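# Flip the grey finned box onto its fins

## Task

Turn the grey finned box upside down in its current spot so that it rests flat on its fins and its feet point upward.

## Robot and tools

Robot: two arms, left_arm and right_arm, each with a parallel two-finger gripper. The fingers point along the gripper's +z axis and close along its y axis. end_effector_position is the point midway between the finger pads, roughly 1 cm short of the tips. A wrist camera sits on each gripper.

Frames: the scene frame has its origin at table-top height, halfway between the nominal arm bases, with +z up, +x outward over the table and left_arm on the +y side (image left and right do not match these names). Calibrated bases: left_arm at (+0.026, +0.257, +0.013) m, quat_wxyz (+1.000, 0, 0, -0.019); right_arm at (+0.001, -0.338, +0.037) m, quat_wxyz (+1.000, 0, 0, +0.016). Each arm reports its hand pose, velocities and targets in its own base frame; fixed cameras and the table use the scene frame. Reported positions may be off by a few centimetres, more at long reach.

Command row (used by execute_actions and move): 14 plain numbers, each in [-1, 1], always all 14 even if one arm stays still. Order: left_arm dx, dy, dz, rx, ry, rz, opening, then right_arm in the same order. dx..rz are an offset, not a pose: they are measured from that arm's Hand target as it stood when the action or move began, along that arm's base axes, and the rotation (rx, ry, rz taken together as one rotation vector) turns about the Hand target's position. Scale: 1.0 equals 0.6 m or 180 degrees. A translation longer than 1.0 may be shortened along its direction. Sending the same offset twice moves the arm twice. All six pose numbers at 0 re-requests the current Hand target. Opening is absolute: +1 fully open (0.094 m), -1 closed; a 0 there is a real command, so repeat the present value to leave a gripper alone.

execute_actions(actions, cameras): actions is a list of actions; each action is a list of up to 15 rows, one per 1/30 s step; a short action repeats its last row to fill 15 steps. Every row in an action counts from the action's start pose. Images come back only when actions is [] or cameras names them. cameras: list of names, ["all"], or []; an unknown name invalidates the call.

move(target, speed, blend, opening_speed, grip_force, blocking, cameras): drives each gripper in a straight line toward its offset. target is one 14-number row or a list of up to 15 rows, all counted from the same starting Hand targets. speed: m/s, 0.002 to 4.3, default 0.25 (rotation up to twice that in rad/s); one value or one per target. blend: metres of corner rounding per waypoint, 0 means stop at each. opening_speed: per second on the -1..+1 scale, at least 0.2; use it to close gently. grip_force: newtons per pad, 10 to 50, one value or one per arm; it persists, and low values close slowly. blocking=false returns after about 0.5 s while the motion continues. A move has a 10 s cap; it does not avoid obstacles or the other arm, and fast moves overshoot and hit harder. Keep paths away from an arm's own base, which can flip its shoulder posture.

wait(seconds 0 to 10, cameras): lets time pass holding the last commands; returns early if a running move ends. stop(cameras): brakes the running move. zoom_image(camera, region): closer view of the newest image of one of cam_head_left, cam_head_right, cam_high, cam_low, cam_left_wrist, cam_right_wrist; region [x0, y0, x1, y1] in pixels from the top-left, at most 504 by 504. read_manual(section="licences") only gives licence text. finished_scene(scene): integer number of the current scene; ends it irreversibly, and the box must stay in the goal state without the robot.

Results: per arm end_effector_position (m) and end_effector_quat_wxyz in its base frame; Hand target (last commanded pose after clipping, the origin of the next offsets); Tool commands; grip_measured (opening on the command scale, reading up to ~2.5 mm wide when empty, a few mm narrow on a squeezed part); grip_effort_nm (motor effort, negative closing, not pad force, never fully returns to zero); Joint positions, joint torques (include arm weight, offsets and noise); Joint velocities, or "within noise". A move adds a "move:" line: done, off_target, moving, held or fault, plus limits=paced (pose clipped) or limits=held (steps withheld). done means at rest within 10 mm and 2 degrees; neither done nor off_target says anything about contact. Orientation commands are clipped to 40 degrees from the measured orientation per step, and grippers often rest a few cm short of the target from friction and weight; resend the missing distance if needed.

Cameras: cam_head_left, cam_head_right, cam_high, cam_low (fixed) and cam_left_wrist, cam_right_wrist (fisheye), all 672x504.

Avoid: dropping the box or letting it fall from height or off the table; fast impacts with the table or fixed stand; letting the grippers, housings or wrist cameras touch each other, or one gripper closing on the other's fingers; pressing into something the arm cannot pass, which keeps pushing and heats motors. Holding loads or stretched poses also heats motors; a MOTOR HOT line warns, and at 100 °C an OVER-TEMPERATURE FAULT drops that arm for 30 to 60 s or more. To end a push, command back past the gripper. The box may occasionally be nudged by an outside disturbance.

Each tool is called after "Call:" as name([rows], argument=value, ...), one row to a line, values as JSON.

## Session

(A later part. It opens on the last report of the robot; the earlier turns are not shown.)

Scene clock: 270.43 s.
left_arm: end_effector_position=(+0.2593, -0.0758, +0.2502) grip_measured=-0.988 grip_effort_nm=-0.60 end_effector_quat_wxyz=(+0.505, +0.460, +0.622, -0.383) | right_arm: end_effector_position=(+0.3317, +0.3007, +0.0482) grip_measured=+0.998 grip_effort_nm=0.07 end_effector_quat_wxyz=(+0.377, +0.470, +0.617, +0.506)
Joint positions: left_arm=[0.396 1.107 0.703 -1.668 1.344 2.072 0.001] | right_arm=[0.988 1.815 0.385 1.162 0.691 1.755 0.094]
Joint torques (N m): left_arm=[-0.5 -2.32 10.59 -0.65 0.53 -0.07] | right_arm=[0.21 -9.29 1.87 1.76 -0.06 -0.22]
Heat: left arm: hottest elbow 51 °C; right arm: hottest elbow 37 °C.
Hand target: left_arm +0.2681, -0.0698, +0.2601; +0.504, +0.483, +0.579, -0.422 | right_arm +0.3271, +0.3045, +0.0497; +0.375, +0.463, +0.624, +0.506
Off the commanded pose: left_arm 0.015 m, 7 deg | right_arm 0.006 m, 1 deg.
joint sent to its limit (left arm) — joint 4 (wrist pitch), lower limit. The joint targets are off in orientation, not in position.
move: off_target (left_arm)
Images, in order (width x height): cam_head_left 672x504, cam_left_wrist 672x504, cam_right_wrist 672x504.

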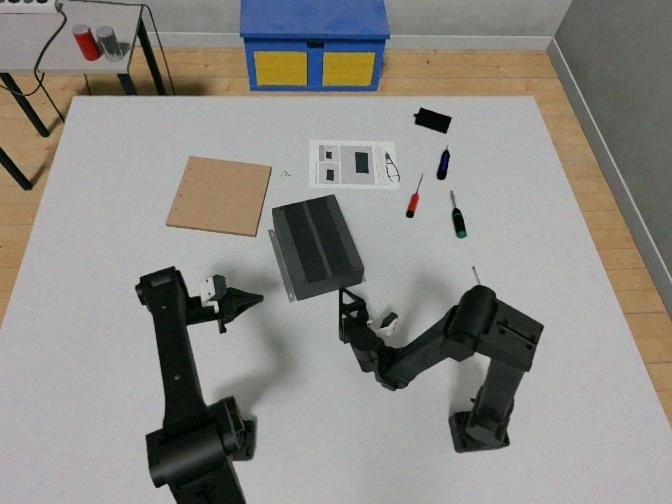

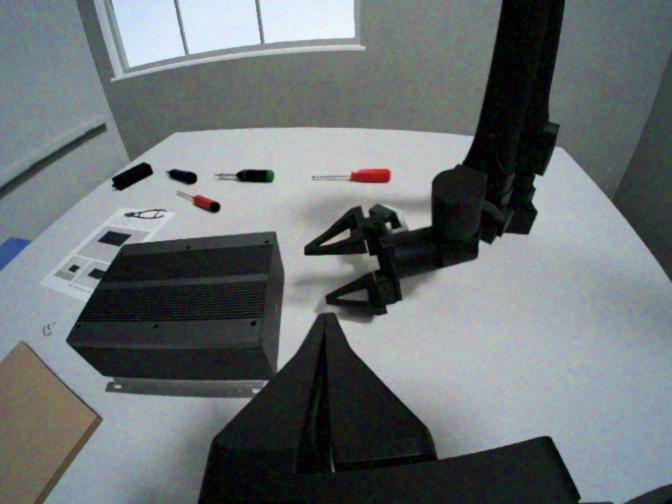

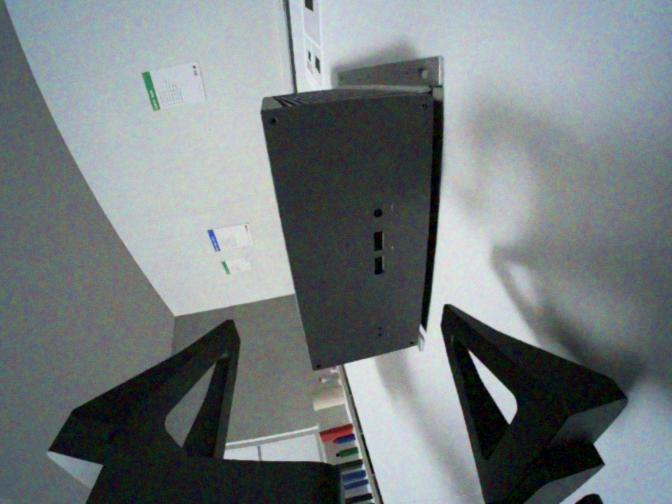

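Call:
move(target=[0,0,0,0,0,0,-1,-0.016,0.017,-0.040,0,0,-0.017,1], speed=0.08, cameras=["cam_low", "cam_right_wrist","cam_left_wrist"])

Scene clock: 320.30 s.
left_arm: end_effector_position=(+0.2593, -0.0758, +0.2502) grip_measured=-0.988 grip_effort_nm=-0.60 end_effector_quat_wxyz=(+0.505, +0.460, +0.622, -0.383) | right_arm: end_effector_position=(+0.3181, +0.3050, +0.0229) grip_measured=+0.999 grip_effort_nm=0.07 end_effector_quat_wxyz=(+0.394, +0.478, +0.619, +0.483)
Joint positions: left_arm=[0.396 1.107 0.703 -1.668 1.344 2.072 0.001] | right_arm=[1.052 1.902 0.405 1.172 0.798 1.781 0.094]
Joint torques (N m): left_arm=[-0.32 -2.32 10.61 -0.61 0.54 -0.07] | right_arm=[0.09 -8.7 2.84 2.65 0.25 0.01]
Heat: left arm: hottest elbow 51 °C; right arm: hottest elbow 34 °C.
Hand target: left_arm +0.2681, -0.0698, +0.2601; +0.504, +0.483, +0.579, -0.422 | right_arm +0.3175, +0.3146, +0.0256; +0.389, +0.479, +0.611, +0.496
Off the commanded pose: left_arm 0.015 m, 7 deg | right_arm 0.010 m, 2 deg.
joint sent to its limit (left arm) — joint 4 (wrist pitch), lower limit. The joint targets are off in orientation, not in position.
move: off_target (left_arm)
Images, in order (width x height): cam_low 672x504, cam_left_wrist 672x504, cam_right_wrist 672x504.

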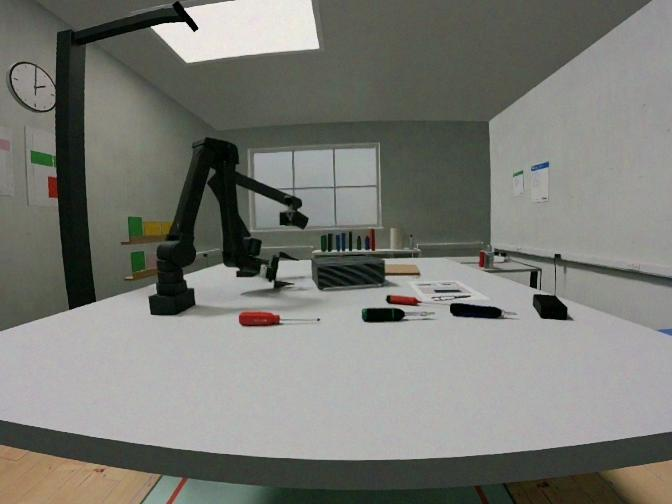

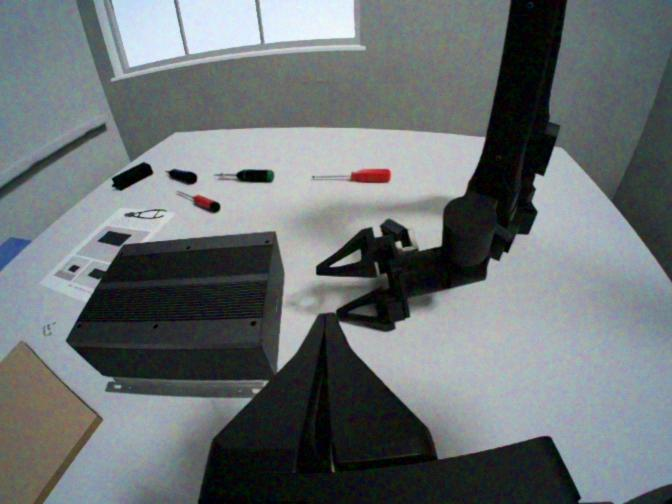

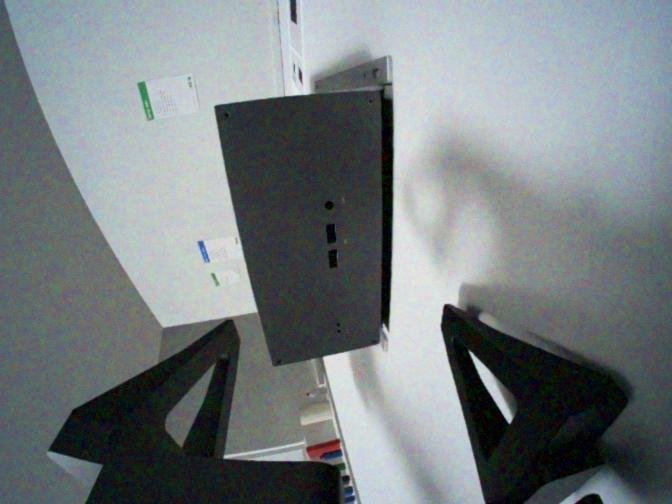

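Call:
move(target=[0,0,0,0,0,0,-1,0.09,0.022,-0.005,0,0,0.003,1], speed=0.06, cameras=["cam_right_wrist","cam_left_wrist"])

Call:
zoom_image(camera="cam_left_wrist", region=[60, 180, 460, 400])

Scene clock: 360.50 s.
left_arm: end_effector_position=(+0.2593, -0.0758, +0.2502) grip_measured=-0.988 grip_effort_nm=-0.60 end_effector_quat_wxyz=(+0.505, +0.460, +0.622, -0.383) | right_arm: end_effector_position=(+0.3635, +0.3272, +0.0251) grip_measured=+0.999 grip_effort_nm=0.07 end_effector_quat_wxyz=(+0.381, +0.476, +0.613, +0.502)
Joint positions: left_arm=[0.396 1.107 0.703 -1.668 1.344 2.072 0.001] | right_arm=[0.96 1.942 0.508 1.167 0.681 1.752 0.094]
Joint torques (N m): left_arm=[-0.38 -2.37 10.56 -0.62 0.53 -0.07] | right_arm=[-1.73 -9.93 3.38 1.68 -0.04 -0.26]
Heat: left arm: hottest elbow 51 °C; right arm: hottest elbow 34 °C.
Hand target: left_arm +0.2681, -0.0698, +0.2601; +0.504, +0.483, +0.579, -0.422 | right_arm +0.3715, +0.3278, +0.0227; +0.386, +0.476, +0.613, +0.498
Off the commanded pose: left_arm 0.015 m, 7 deg | right_arm 0.008 m, 1 deg.
joint sent to its limit (left arm) — joint 4 (wrist pitch), lower limit. The joint targets are off in orientation, not in position.
move: off_target (left_arm)
Images, in order (width x height): cam_left_wrist 672x504, cam_right_wrist 672x504.

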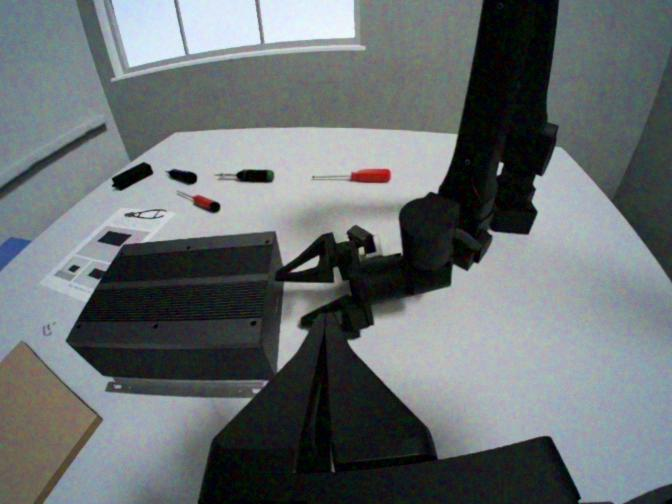

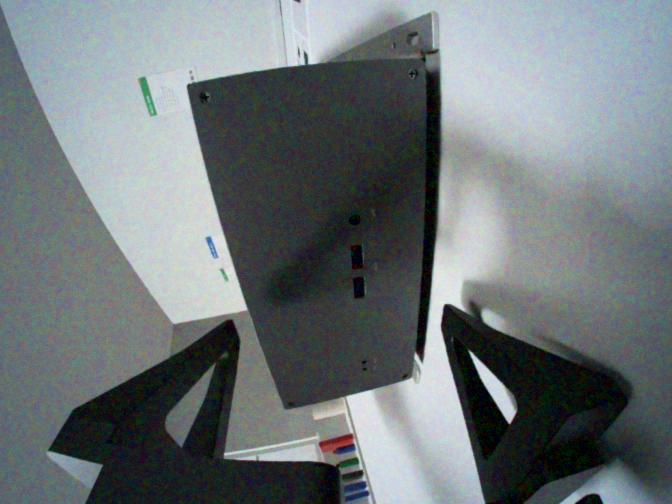

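Scaled by 1.260 from the camera's 672x504 image, which has a finer 960x720 frame.

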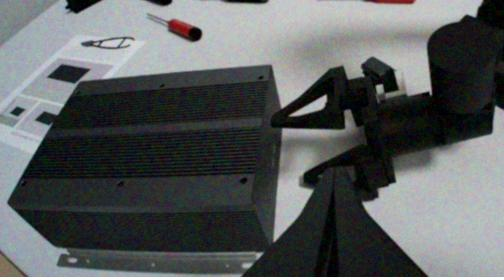

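Call:
move(target=[0,0,0,0,0,0,-1,0.07,0.004,-0.003,0,0,-0.004,1], speed=0.05, cameras=["cam_right_wrist","cam_left_wrist"])

Call:
zoom_image(camera="cam_left_wrist", region=[60, 180, 460, 400])

Scene clock: 376.23 s.
left_arm: end_effector_position=(+0.2593, -0.0758, +0.2502) grip_measured=-0.988 grip_effort_nm=-0.60 end_effector_quat_wxyz=(+0.505, +0.460, +0.622, -0.383) | right_arm: end_effector_position=(+0.3966, +0.3295, +0.0221) grip_measured=+0.999 grip_effort_nm=0.07 end_effector_quat_wxyz=(+0.382, +0.476, +0.615, +0.498)
Joint positions: left_arm=[0.396 1.107 0.703 -1.668 1.344 2.072 0.001] | right_arm=[0.891 1.965 0.57 1.134 0.617 1.728 0.094]
Joint torques (N m): left_arm=[-0.5 -2.2 10.55 -0.65 0.54 -0.07] | right_arm=[-3.02 -9.99 5.14 1.55 -0.13 -0.25]
Heat: left arm: hottest elbow 51 °C; right arm: hottest elbow 34 °C.
Hand target: left_arm +0.2681, -0.0698, +0.2601; +0.504, +0.483, +0.579, -0.422 | right_arm +0.4136, +0.3302, +0.0209; +0.389, +0.480, +0.610, +0.495
Off the commanded pose: left_arm 0.015 m, 7 deg | right_arm 0.017 m, 1 deg.
joint sent to its limit (left arm) — joint 4 (wrist pitch), lower limit. The joint targets are off in orientation, not in position.
move: off_target (left_arm, right_arm)
Images, in order (width x height): cam_left_wrist 672x504, cam_right_wrist 672x504.

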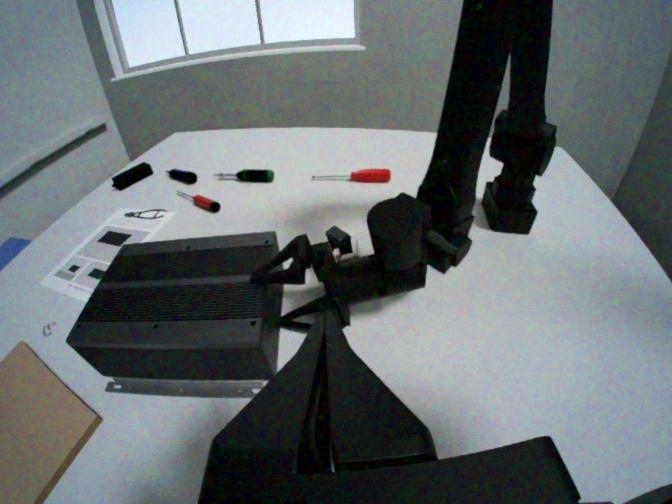

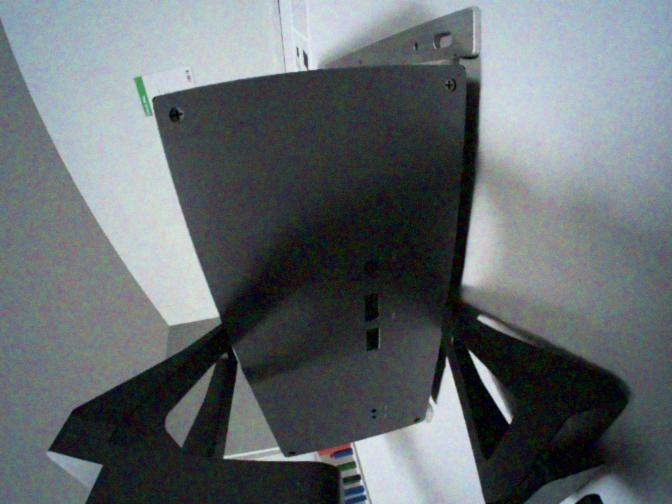

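Scaled by 1.260 from the camera's 672x504 image, which has a finer 960x720 frame.

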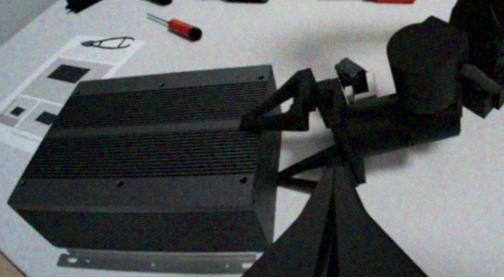

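Call:
move(target=[0,0,0,0,0,0,-1,0.05,0.013,-0.004,0,0,-0.002,1], speed=0.05, cameras=["cam_right_wrist","cam_left_wrist"])

Call:
zoom_image(camera="cam_left_wrist", region=[60, 180, 460, 400])

Scene clock: 384.97 s.
left_arm: end_effector_position=(+0.2593, -0.0758, +0.2502) grip_measured=-0.988 grip_effort_nm=-0.60 end_effector_quat_wxyz=(+0.505, +0.460, +0.622, -0.383) | right_arm: end_effector_position=(+0.4202, +0.3394, +0.0222) grip_measured=+0.999 grip_effort_nm=0.07 end_effector_quat_wxyz=(+0.381, +0.475, +0.615, +0.500)
Joint positions: left_arm=[0.396 1.107 0.703 -1.668 1.344 2.072 0.001] | right_arm=[0.858 1.984 0.632 1.098 0.582 1.718 0.094]
Joint torques (N m): left_arm=[-0.32 -2.26 10.61 -0.58 0.53 -0.08] | right_arm=[-2.9 -9.41 6.41 1.39 -0.13 -0.19]
Heat: left arm: hottest elbow 51 °C; right arm: hottest elbow 34 °C.
Hand target: left_arm +0.2681, -0.0698, +0.2601; +0.504, +0.483, +0.579, -0.422 | right_arm +0.4435, +0.3381, +0.0185; +0.391, +0.482, +0.609, +0.494
Off the commanded pose: left_arm 0.015 m, 7 deg | right_arm 0.024 m, 2 deg.
joint sent to its limit (left arm) — joint 4 (wrist pitch), lower limit. The joint targets are off in orientation, not in position.
move: off_target (left_arm, right_arm)
Images, in order (width x height): cam_left_wrist 672x504, cam_right_wrist 672x504.

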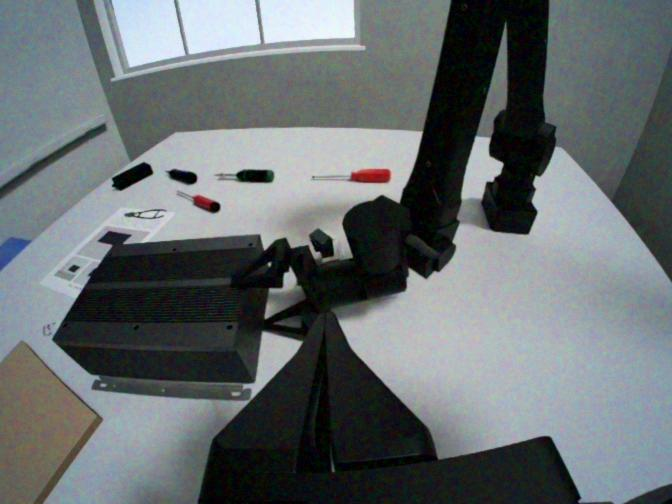

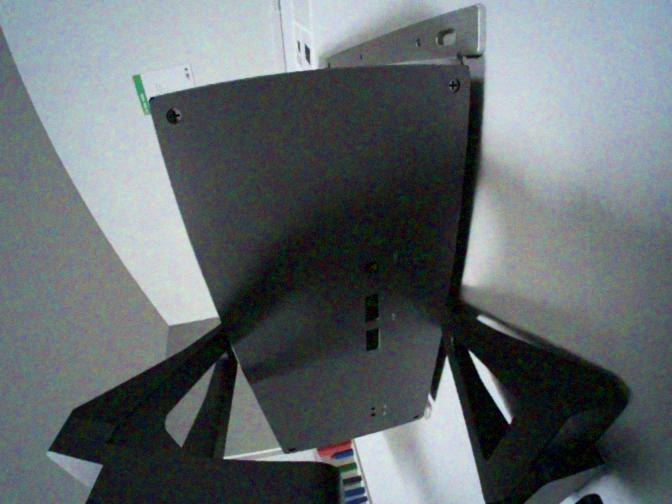

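Scaled by 1.260 from the camera's 672x504 image, which has a finer 960x720 frame.

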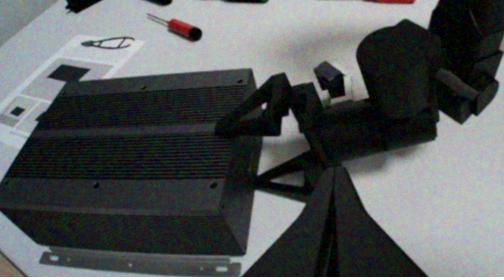

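Call:
move([
  [0,0,0,0,0,0,-1,0,0,0,0,0,0,0.86],
  [0,0,0,0,0,0,-1,0,0,0,0,0,0,0.7],
], opening_speed=0.2, cameras=["cam_right_wrist","cam_left_wrist"])

Call:
zoom_image(camera="cam_left_wrist", region=[60, 180, 460, 400])

Scene clock: 392.57 s.
left_arm: end_effector_position=(+0.2593, -0.0758, +0.2502) grip_measured=-0.988 grip_effort_nm=-0.60 end_effector_quat_wxyz=(+0.505, +0.460, +0.622, -0.383) | right_arm: end_effector_position=(+0.4200, +0.3394, +0.0214) grip_measured=+0.915 grip_effort_nm=-1.04 end_effector_quat_wxyz=(+0.381, +0.475, +0.616, +0.499)
Joint positions: left_arm=[0.396 1.107 0.703 -1.668 1.344 2.072 0.001] | right_arm=[0.858 1.985 0.632 1.098 0.581 1.718 0.09]
Joint torques (N m): left_arm=[-0.44 -2.37 10.55 -0.59 0.54 -0.07] | right_arm=[-3.37 -9.82 6.46 1.31 -0.09 -0.19]
Heat: left arm: hottest elbow 51 °C; right arm: hottest elbow 34 °C.
Hand target: left_arm +0.2681, -0.0698, +0.2601; +0.504, +0.483, +0.579, -0.422 | right_arm +0.4435, +0.3381, +0.0185; +0.391, +0.482, +0.609, +0.494
Off the commanded pose: left_arm 0.015 m, 7 deg | right_arm 0.024 m, 2 deg.
joint sent to its limit (left arm) — joint 4 (wrist pitch), lower limit. The joint targets are off in orientation, not in position.
move: off_target (left_arm, right_arm); target 2's new opening was sent with right_arm's hand 0.024 m and 2 deg from that target
Images, in order (width x height): cam_left_wrist 672x504, cam_right_wrist 672x504.

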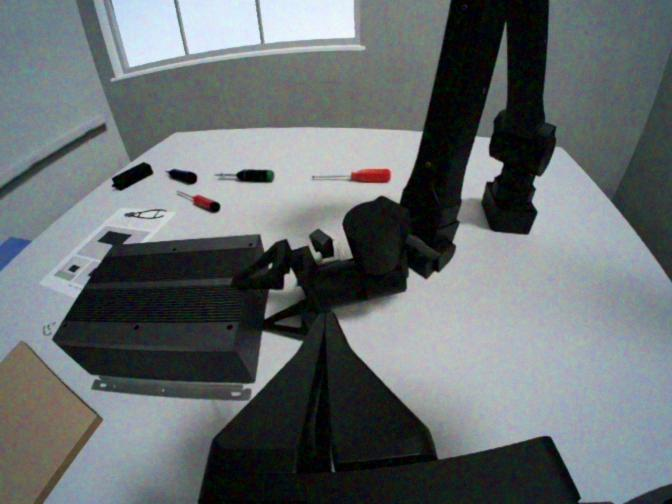

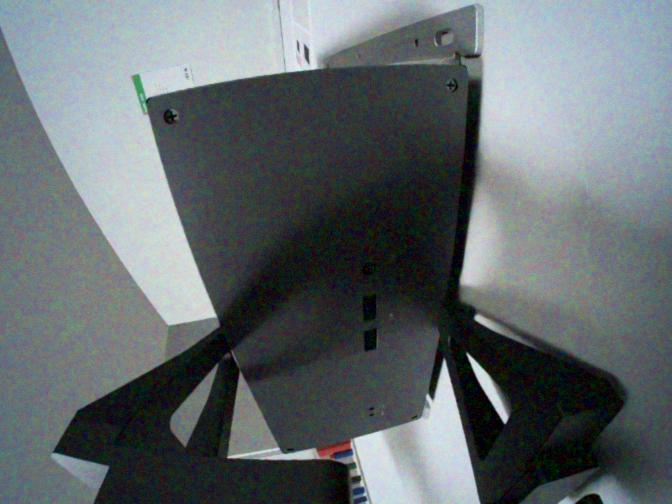

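Scaled by 1.260 from the camera's 672x504 image, which has a finer 960x720 frame.

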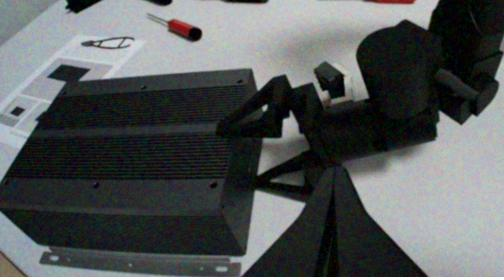

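Call:
move(target=[0,0,0,0,0,0,-1,0,0,0.07,0,0,0,0.7], speed=0.06, cameras=["cam_right_wrist","cam_left_wrist"])

Call:
zoom_image(camera="cam_left_wrist", region=[60, 180, 460, 400])

Scene clock: 400.10 s.
left_arm: end_effector_position=(+0.2593, -0.0758, +0.2502) grip_measured=-0.988 grip_effort_nm=-0.60 end_effector_quat_wxyz=(+0.505, +0.460, +0.622, -0.383) | right_arm: end_effector_position=(+0.4226, +0.3368, +0.0350) grip_measured=+0.702 grip_effort_nm=-0.10 end_effector_quat_wxyz=(+0.380, +0.478, +0.633, +0.477)
Joint positions: left_arm=[0.396 1.107 0.703 -1.668 1.344 2.072 0.001] | right_arm=[0.85 1.898 0.632 0.954 0.575 1.718 0.08]
Joint torques (N m): left_arm=[-0.5 -2.43 10.58 -0.62 0.54 -0.08] | right_arm=[-2.55 -13.68 5.97 2.21 0.2 -0.27]
Heat: left arm: hottest elbow 51 °C; right arm: hottest elbow 34 °C.
Hand target: left_arm +0.2681, -0.0698, +0.2601; +0.504, +0.483, +0.579, -0.422 | right_arm +0.4435, +0.3380, +0.0603; +0.391, +0.482, +0.609, +0.494
Off the commanded pose: left_arm 0.015 m, 7 deg | right_arm 0.033 m, 4 deg.
joint sent to its limit (left arm) — joint 4 (wrist pitch), lower limit. The joint targets are off in orientation, not in position.
move: off_target (left_arm, right_arm)
Images, in order (width x height): cam_left_wrist 672x504, cam_right_wrist 672x504.

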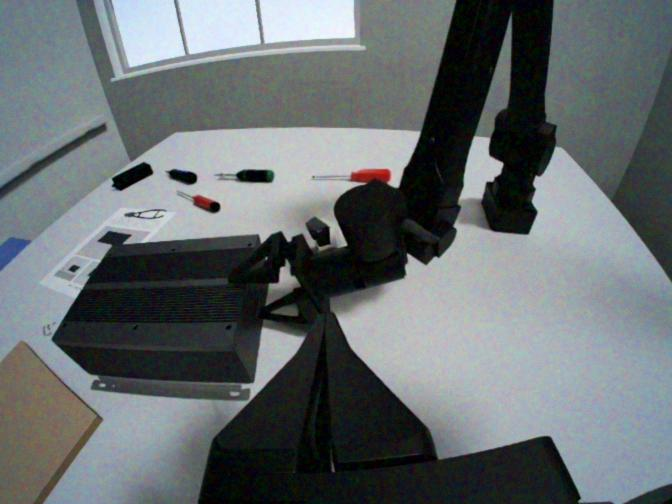

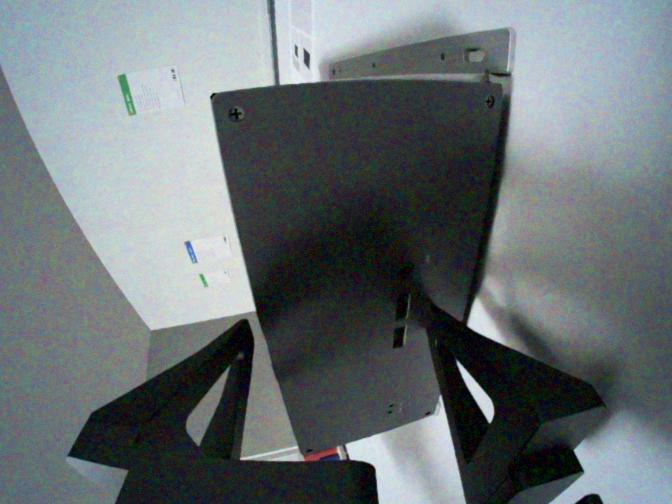

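Scaled by 1.260 from the camera's 672x504 image, which has a finer 960x720 frame.

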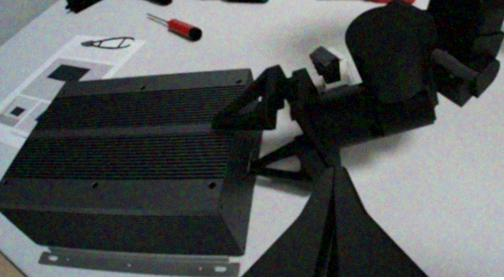

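Call:
move([
  [0,0,0,0,0,0,-1,0,0,0,0,0,0,1],
  [0,0,0,0,0,0,-1,-0.12,-0.03,-0.01,0,0,0,1],
], speed=0.06, opening_speed=0.3, cameras=["cam_right_wrist","cam_left_wrist"])

Call:
zoom_image(camera="cam_right_wrist", region=[160, 0, 560, 400])

Scene clock: 434.63 s.
left_arm: end_effector_position=(+0.2593, -0.0758, +0.2502) grip_measured=-0.988 grip_effort_nm=-0.60 end_effector_quat_wxyz=(+0.505, +0.460, +0.622, -0.383) | right_arm: end_effector_position=(+0.3751, +0.3143, +0.0456) grip_measured=+0.999 grip_effort_nm=0.05 end_effector_quat_wxyz=(+0.396, +0.482, +0.618, +0.479)
Joint positions: left_arm=[0.396 1.107 0.703 -1.668 1.344 2.072 0.001] | right_arm=[0.925 1.835 0.505 1.031 0.686 1.736 0.094]
Joint torques (N m): left_arm=[-0.38 -2.26 10.61 -0.64 0.54 -0.06] | right_arm=[0.26 -10.58 2.82 2.71 0.23 -0.05]
Heat: left arm: hottest elbow 51 °C; right arm: hottest elbow 35 °C.
Hand target: left_arm +0.2681, -0.0698, +0.2601; +0.504, +0.483, +0.579, -0.422 | right_arm +0.3714, +0.3201, +0.0544; +0.391, +0.482, +0.609, +0.494
Off the commanded pose: left_arm 0.015 m, 7 deg | right_arm 0.011 m, 2 deg.
joint sent to its limit (left arm) — joint 4 (wrist pitch), lower limit. The joint targets are off in orientation, not in position.
move: off_target (left_arm, right_arm)
Images, in order (width x height): cam_left_wrist 672x504, cam_right_wrist 672x504.

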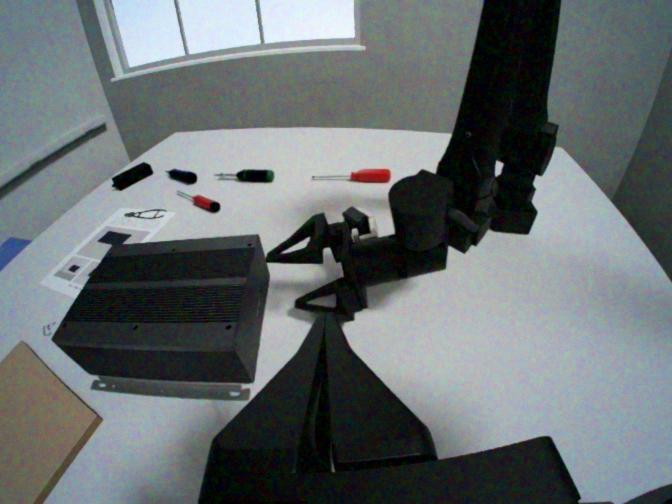

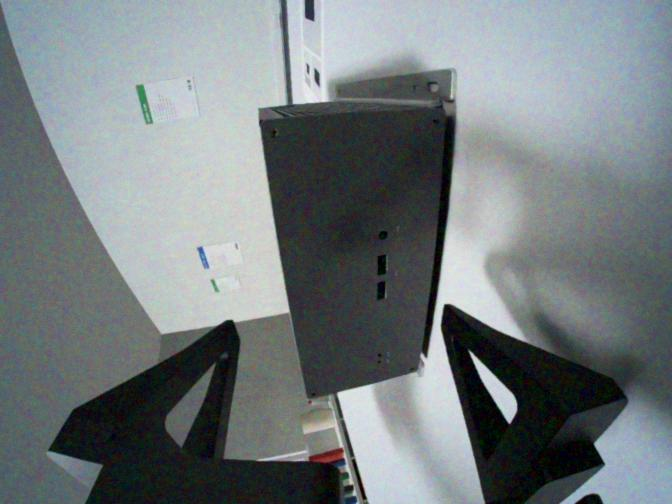

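Scaled by 1.260 from the camera's 672x504 image, which has a finer 960x720 frame.

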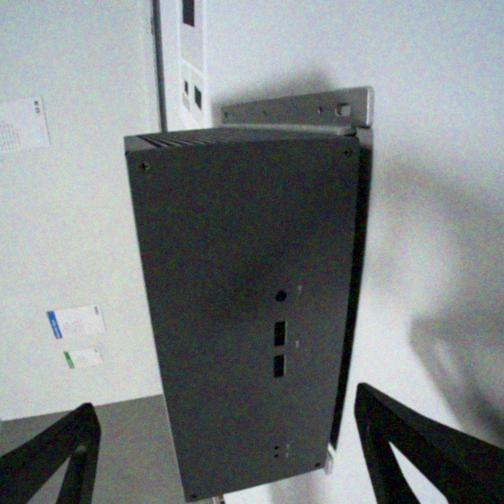

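Call:
move(target=[0,0,0,0,0,0,-1,0,0,-0.06,0,0,0,1], speed=0.04, cameras=["cam_right_wrist","cam_left_wrist"])

Call:
zoom_image(camera="cam_right_wrist", region=[300, 200, 600, 500])

Scene clock: 450.97 s.
left_arm: end_effector_position=(+0.2593, -0.0758, +0.2502) grip_measured=-0.988 grip_effort_nm=-0.60 end_effector_quat_wxyz=(+0.505, +0.460, +0.622, -0.383) | right_arm: end_effector_position=(+0.3731, +0.3112, +0.0192) grip_measured=+0.999 grip_effort_nm=0.06 end_effector_quat_wxyz=(+0.395, +0.484, +0.612, +0.485)
Joint positions: left_arm=[0.396 1.107 0.703 -1.668 1.344 2.072 0.001] | right_arm=[0.925 1.952 0.505 1.164 0.687 1.739 0.094]
Joint torques (N m): left_arm=[-0.5 -2.43 10.59 -0.62 0.54 -0.07] | right_arm=[0.32 -9.41 2.97 2.55 0.19 -0.03]
Heat: left arm: hottest elbow 51 °C; right arm: hottest elbow 35 °C.
Hand target: left_arm +0.2681, -0.0698, +0.2601; +0.504, +0.483, +0.579, -0.422 | right_arm +0.3714, +0.3200, +0.0184; +0.391, +0.482, +0.609, +0.494
Off the commanded pose: left_arm 0.015 m, 7 deg | right_arm 0.009 m, 1 deg.
joint sent to its limit (left arm) — joint 4 (wrist pitch), lower limit. The joint targets are off in orientation, not in position.
move: off_target (left_arm)
Images, in order (width x height): cam_left_wrist 672x504, cam_right_wrist 672x504.

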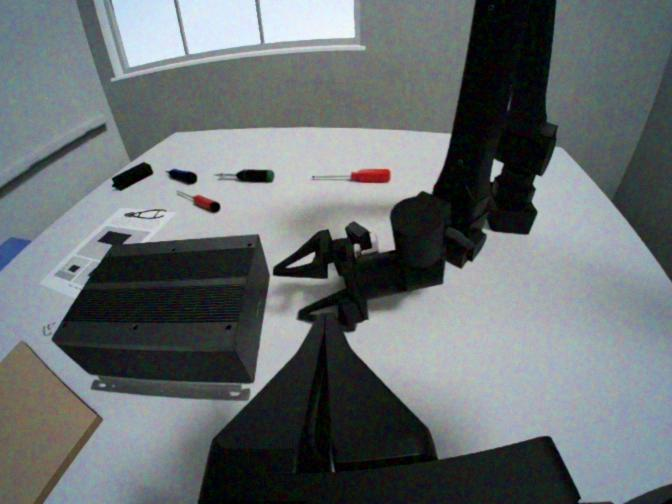

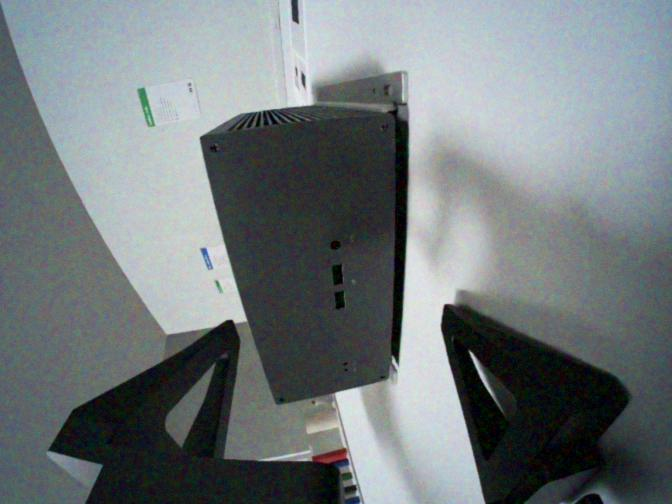

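Scaled by 1.680 from the camera's 672x504 image, which has a finer 960x720 frame.

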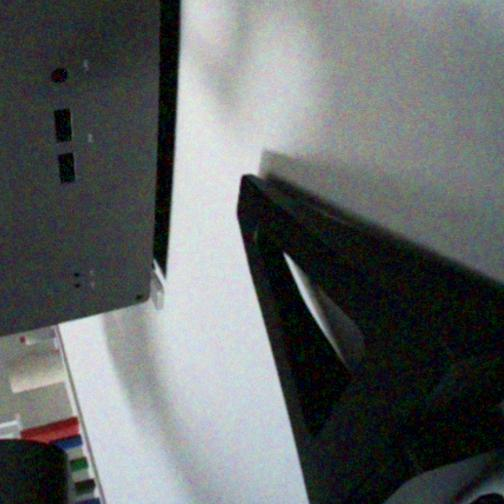

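Call:
move(target=[0,0,0,0,0,0,-1,0,-0.008,-0.012,0,0,0,1], speed=0.03, cameras=["cam_right_wrist"])

Call:
zoom_image(camera="cam_right_wrist", region=[300, 200, 600, 500])

Scene clock: 460.77 s.
left_arm: end_effector_position=(+0.2593, -0.0758, +0.2502) grip_measured=-0.988 grip_effort_nm=-0.60 end_effector_quat_wxyz=(+0.505, +0.460, +0.622, -0.383) | right_arm: end_effector_position=(+0.3735, +0.3117, +0.0205) grip_measured=+0.999 grip_effort_nm=0.06 end_effector_quat_wxyz=(+0.395, +0.484, +0.603, +0.496)
Joint positions: left_arm=[0.396 1.107 0.703 -1.668 1.344 2.072 0.001] | right_arm=[0.925 1.969 0.505 1.208 0.687 1.739 0.094]
Joint torques (N m): left_arm=[-0.5 -2.37 10.61 -0.62 0.54 -0.07] | right_arm=[-0.44 -8.35 2.19 2.21 -0.11 -0.08]
Heat: left arm: hottest elbow 51 °C; right arm: hottest elbow 35 °C.
Hand target: left_arm +0.2681, -0.0698, +0.2601; +0.504, +0.483, +0.579, -0.422 | right_arm +0.3714, +0.3152, +0.0112; +0.391, +0.482, +0.609, +0.494
Off the commanded pose: left_arm 0.015 m, 7 deg | right_arm 0.010 m, 1 deg.
joint sent to its limit (left arm) — joint 4 (wrist pitch), lower limit. The joint targets are off in orientation, not in position.
move: off_target (left_arm)
Images, in order (width x height): cam_right_wrist 672x504.

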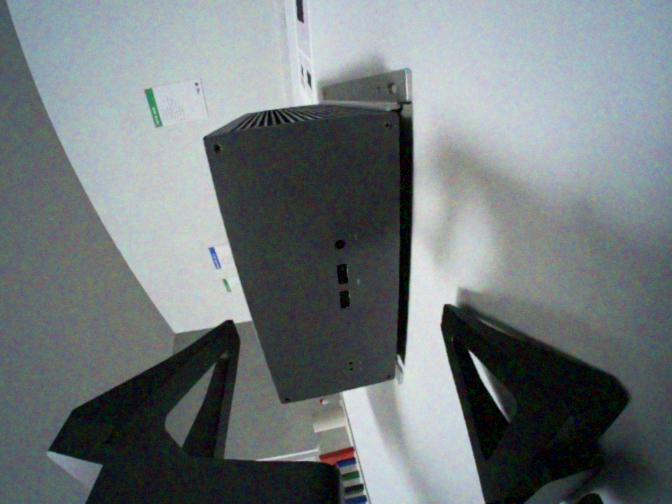

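Scaled by 1.680 from the camera's 672x504 image, which has a finer 960x720 frame.

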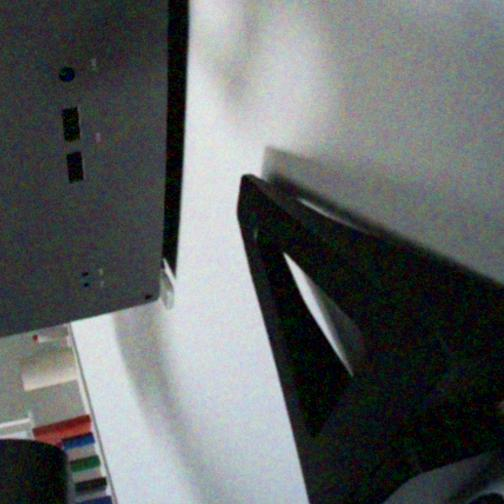

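Call:
move([
  [0,0,0,0,0,0,-1,0,0,0.012,-0.004,0.0162,0,1],
  [0,0,0,0,0,0,-1,0,0,0.0,-0.004,0.0162,0,1],
], speed=0.03, cameras=["cam_right_wrist","cam_left_wrist"])

Call:
zoom_image(camera="cam_right_wrist", region=[300, 200, 600, 500])

Scene clock: 470.83 s.
left_arm: end_effector_position=(+0.2593, -0.0758, +0.2502) grip_measured=-0.988 grip_effort_nm=-0.60 end_effector_quat_wxyz=(+0.505, +0.460, +0.622, -0.383) | right_arm: end_effector_position=(+0.3713, +0.3123, +0.0158) grip_measured=+0.999 grip_effort_nm=0.05 end_effector_quat_wxyz=(+0.382, +0.491, +0.623, +0.475)
Joint positions: left_arm=[0.396 1.107 0.703 -1.668 1.344 2.072 0.001] | right_arm=[0.925 1.923 0.505 1.084 0.672 1.774 0.094]
Joint torques (N m): left_arm=[-0.44 -2.32 10.56 -0.62 0.54 -0.07] | right_arm=[-0.5 -9.52 2.82 2.4 -0.01 0]
Heat: left arm: hottest elbow 51 °C; right arm: hottest elbow 34 °C.
Hand target: left_arm +0.2681, -0.0698, +0.2601; +0.504, +0.483, +0.579, -0.422 | right_arm +0.3714, +0.3152, +0.0112; +0.378, +0.492, +0.622, +0.478
Off the commanded pose: left_arm 0.015 m, 7 deg | right_arm 0.005 m, 1 deg.
joint sent to its limit (left arm) — joint 4 (wrist pitch), lower limit. The joint targets are off in orientation, not in position.
move: off_target (left_arm)
Images, in order (width x height): cam_left_wrist 672x504, cam_right_wrist 672x504.

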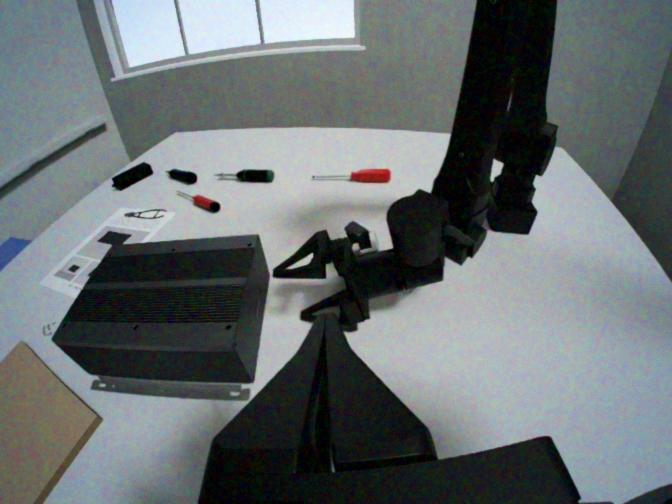

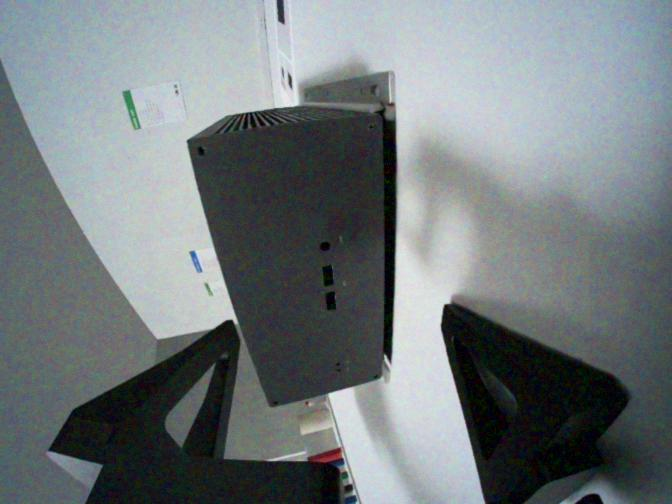

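Scaled by 1.680 from the camera's 672x504 image, which has a finer 960x720 frame.

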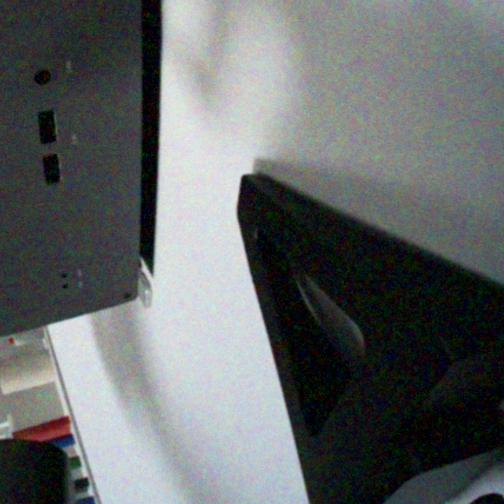

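Call:
move(target=[0,0,0,0,0,0,-1,0,0,0.004,0.003,-0.0105,0,1], speed=0.03, cameras=["cam_right_wrist"])

Call:
zoom_image(camera="cam_right_wrist", region=[300, 200, 600, 500])

Scene clock: 479.43 s.
left_arm: end_effector_position=(+0.2593, -0.0758, +0.2502) grip_measured=-0.988 grip_effort_nm=-0.60 end_effector_quat_wxyz=(+0.505, +0.460, +0.622, -0.383) | right_arm: end_effector_position=(+0.3725, +0.3130, +0.0188) grip_measured=+0.999 grip_effort_nm=0.06 end_effector_quat_wxyz=(+0.386, +0.488, +0.611, +0.490)
Joint positions: left_arm=[0.396 1.107 0.703 -1.668 1.344 2.072 0.001] | right_arm=[0.925 1.947 0.505 1.153 0.676 1.762 0.094]
Joint torques (N m): left_arm=[-0.5 -2.26 10.58 -0.62 0.53 -0.07] | right_arm=[0.15 -9 2.51 2.43 0.14 -0.13]
Heat: left arm: hottest elbow 51 °C; right arm: hottest elbow 34 °C.
Hand target: left_arm +0.2681, -0.0698, +0.2601; +0.504, +0.483, +0.579, -0.422 | right_arm +0.3714, +0.3152, +0.0137; +0.386, +0.486, +0.613, +0.489
Off the commanded pose: left_arm 0.015 m, 7 deg | right_arm 0.006 m, 0 deg.
joint sent to its limit (left arm) — joint 4 (wrist pitch), lower limit. The joint targets are off in orientation, not in position.
move: off_target (left_arm)
Images, in order (width x height): cam_right_wrist 672x504.

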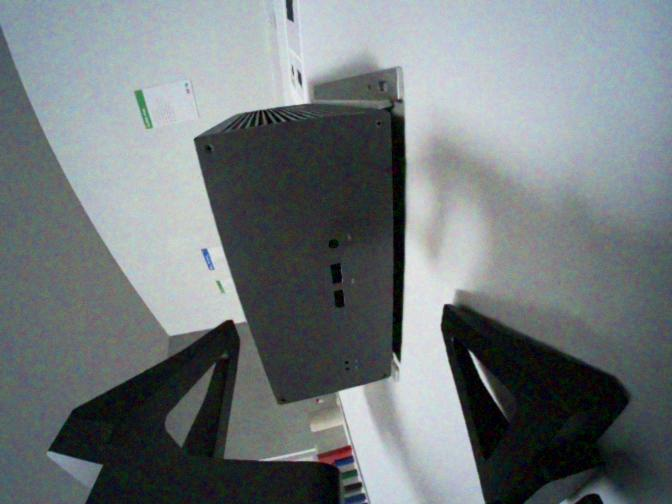

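Scaled by 1.680 from the camera's 672x504 image, which has a finer 960x720 frame.

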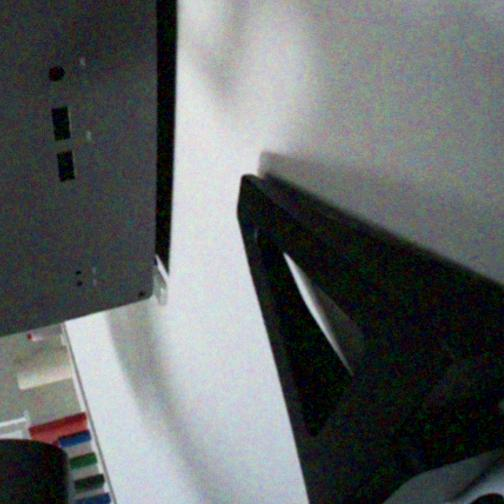

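Call:
move([
  [0,0,0,0,0,0,-1,-0.006,0.026,0.003,0,0,0,1],
  [0,0,0,0,0,0,-1,0.062,0.043,0,-0.001,0.004,0,1],
], speed=0.05, cameras=["cam_right_wrist","cam_left_wrist"])

Call:
zoom_image(camera="cam_right_wrist", region=[300, 200, 600, 500])

Scene clock: 514.83 s.
left_arm: end_effector_position=(+0.2593, -0.0758, +0.2502) grip_measured=-0.988 grip_effort_nm=-0.60 end_effector_quat_wxyz=(+0.505, +0.460, +0.622, -0.383) | right_arm: end_effector_position=(+0.3993, +0.3411, +0.0184) grip_measured=+0.999 grip_effort_nm=0.06 end_effector_quat_wxyz=(+0.379, +0.487, +0.615, +0.491)
Joint positions: left_arm=[0.396 1.107 0.703 -1.668 1.344 2.072 0.001] | right_arm=[0.908 1.968 0.606 1.07 0.643 1.761 0.094]
Joint torques (N m): left_arm=[-0.62 -2.37 10.58 -0.62 0.54 -0.07] | right_arm=[-1.67 -10.17 4.48 1.57 -0.09 -0.2]
Heat: left arm: hottest elbow 52 °C; right arm: hottest elbow 34 °C.
Hand target: left_arm +0.2681, -0.0698, +0.2601; +0.504, +0.483, +0.579, -0.422 | right_arm +0.4088, +0.3410, +0.0136; +0.383, +0.488, +0.616, +0.485
Off the commanded pose: left_arm 0.015 m, 7 deg | right_arm 0.011 m, 1 deg.
joint sent to its limit (left arm) — joint 4 (wrist pitch), lower limit. The joint targets are off in orientation, not in position.
move: off_target (left_arm, right_arm)
Images, in order (width x height): cam_left_wrist 672x504, cam_right_wrist 672x504.

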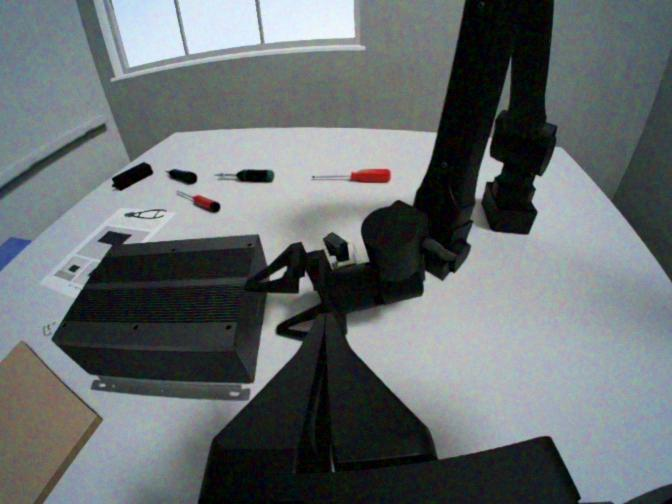

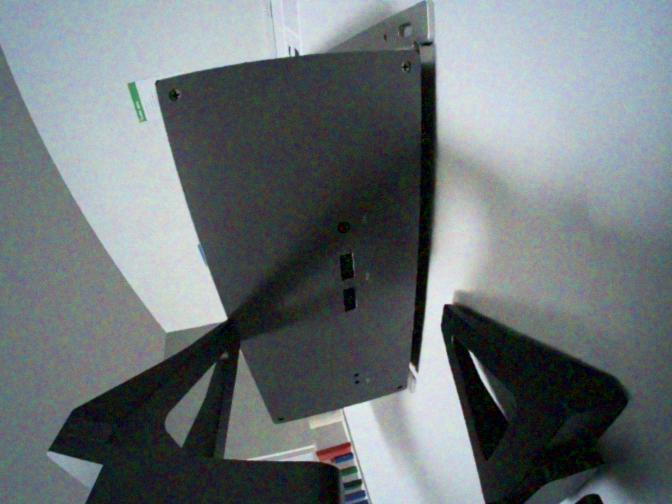

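Scaled by 1.680 from the camera's 672x504 image, which has a finer 960x720 frame.

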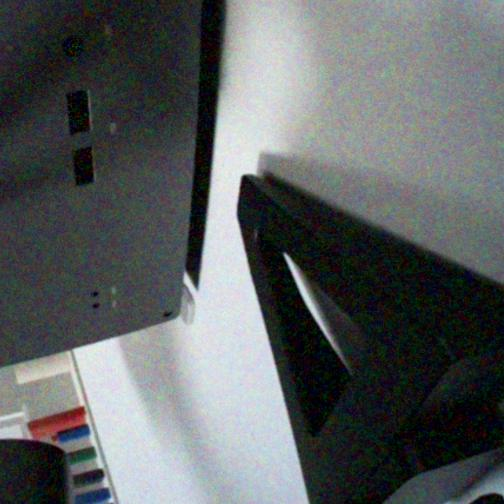

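Call:
move(target=[0,0,0,0,0,0,-1,0.05,0.012,0,-0.001,0.003,0.003,1], speed=0.05, cameras=["cam_right_wrist","cam_left_wrist"])

Call:
zoom_image(camera="cam_right_wrist", region=[300, 200, 600, 500])

Scene clock: 523.90 s.
left_arm: end_effector_position=(+0.2593, -0.0758, +0.2502) grip_measured=-0.988 grip_effort_nm=-0.60 end_effector_quat_wxyz=(+0.505, +0.460, +0.622, -0.383) | right_arm: end_effector_position=(+0.4147, +0.3510, +0.0170) grip_measured=+0.999 grip_effort_nm=0.06 end_effector_quat_wxyz=(+0.370, +0.477, +0.629, +0.489)
Joint positions: left_arm=[0.396 1.107 0.703 -1.668 1.344 2.072 0.001] | right_arm=[0.881 1.972 0.648 1.023 0.586 1.742 0.094]
Joint torques (N m): left_arm=[-0.44 -2.26 10.61 -0.64 0.53 -0.06] | right_arm=[-3.43 -10.99 6.22 1.22 -0.09 -0.15]
Heat: left arm: hottest elbow 52 °C; right arm: hottest elbow 34 °C.
Hand target: left_arm +0.2681, -0.0698, +0.2601; +0.504, +0.483, +0.579, -0.422 | right_arm +0.4387, +0.3482, +0.0137; +0.379, +0.487, +0.621, +0.483
Off the commanded pose: left_arm 0.015 m, 7 deg | right_arm 0.024 m, 2 deg.
joint sent to its limit (left arm) — joint 4 (wrist pitch), lower limit. The joint targets are off in orientation, not in position.
move: off_target (left_arm, right_arm)
Images, in order (width x height): cam_left_wrist 672x504, cam_right_wrist 672x504.

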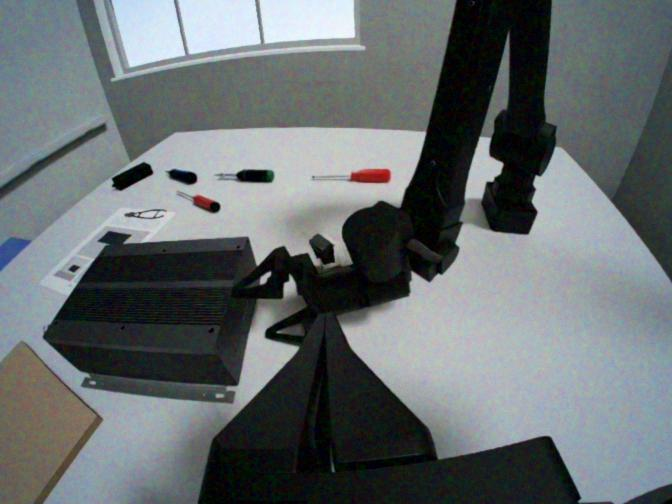

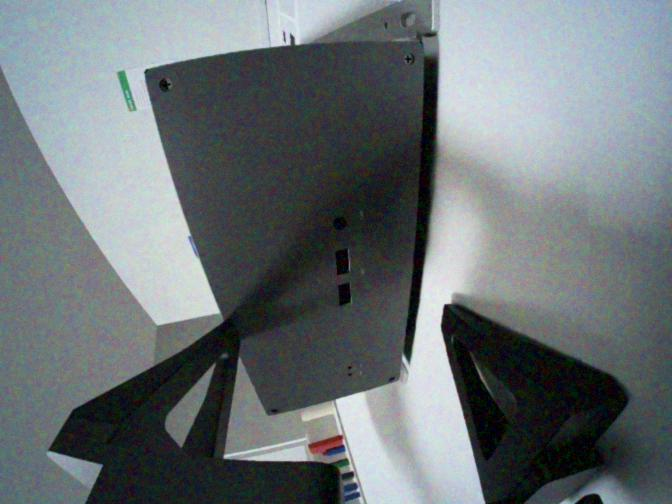

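Scaled by 1.680 from the camera's 672x504 image, which has a finer 960x720 frame.

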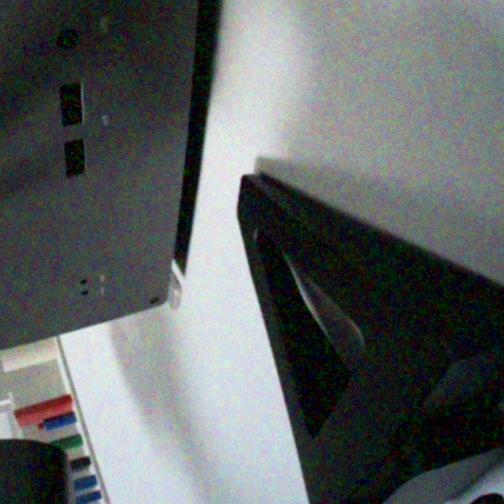

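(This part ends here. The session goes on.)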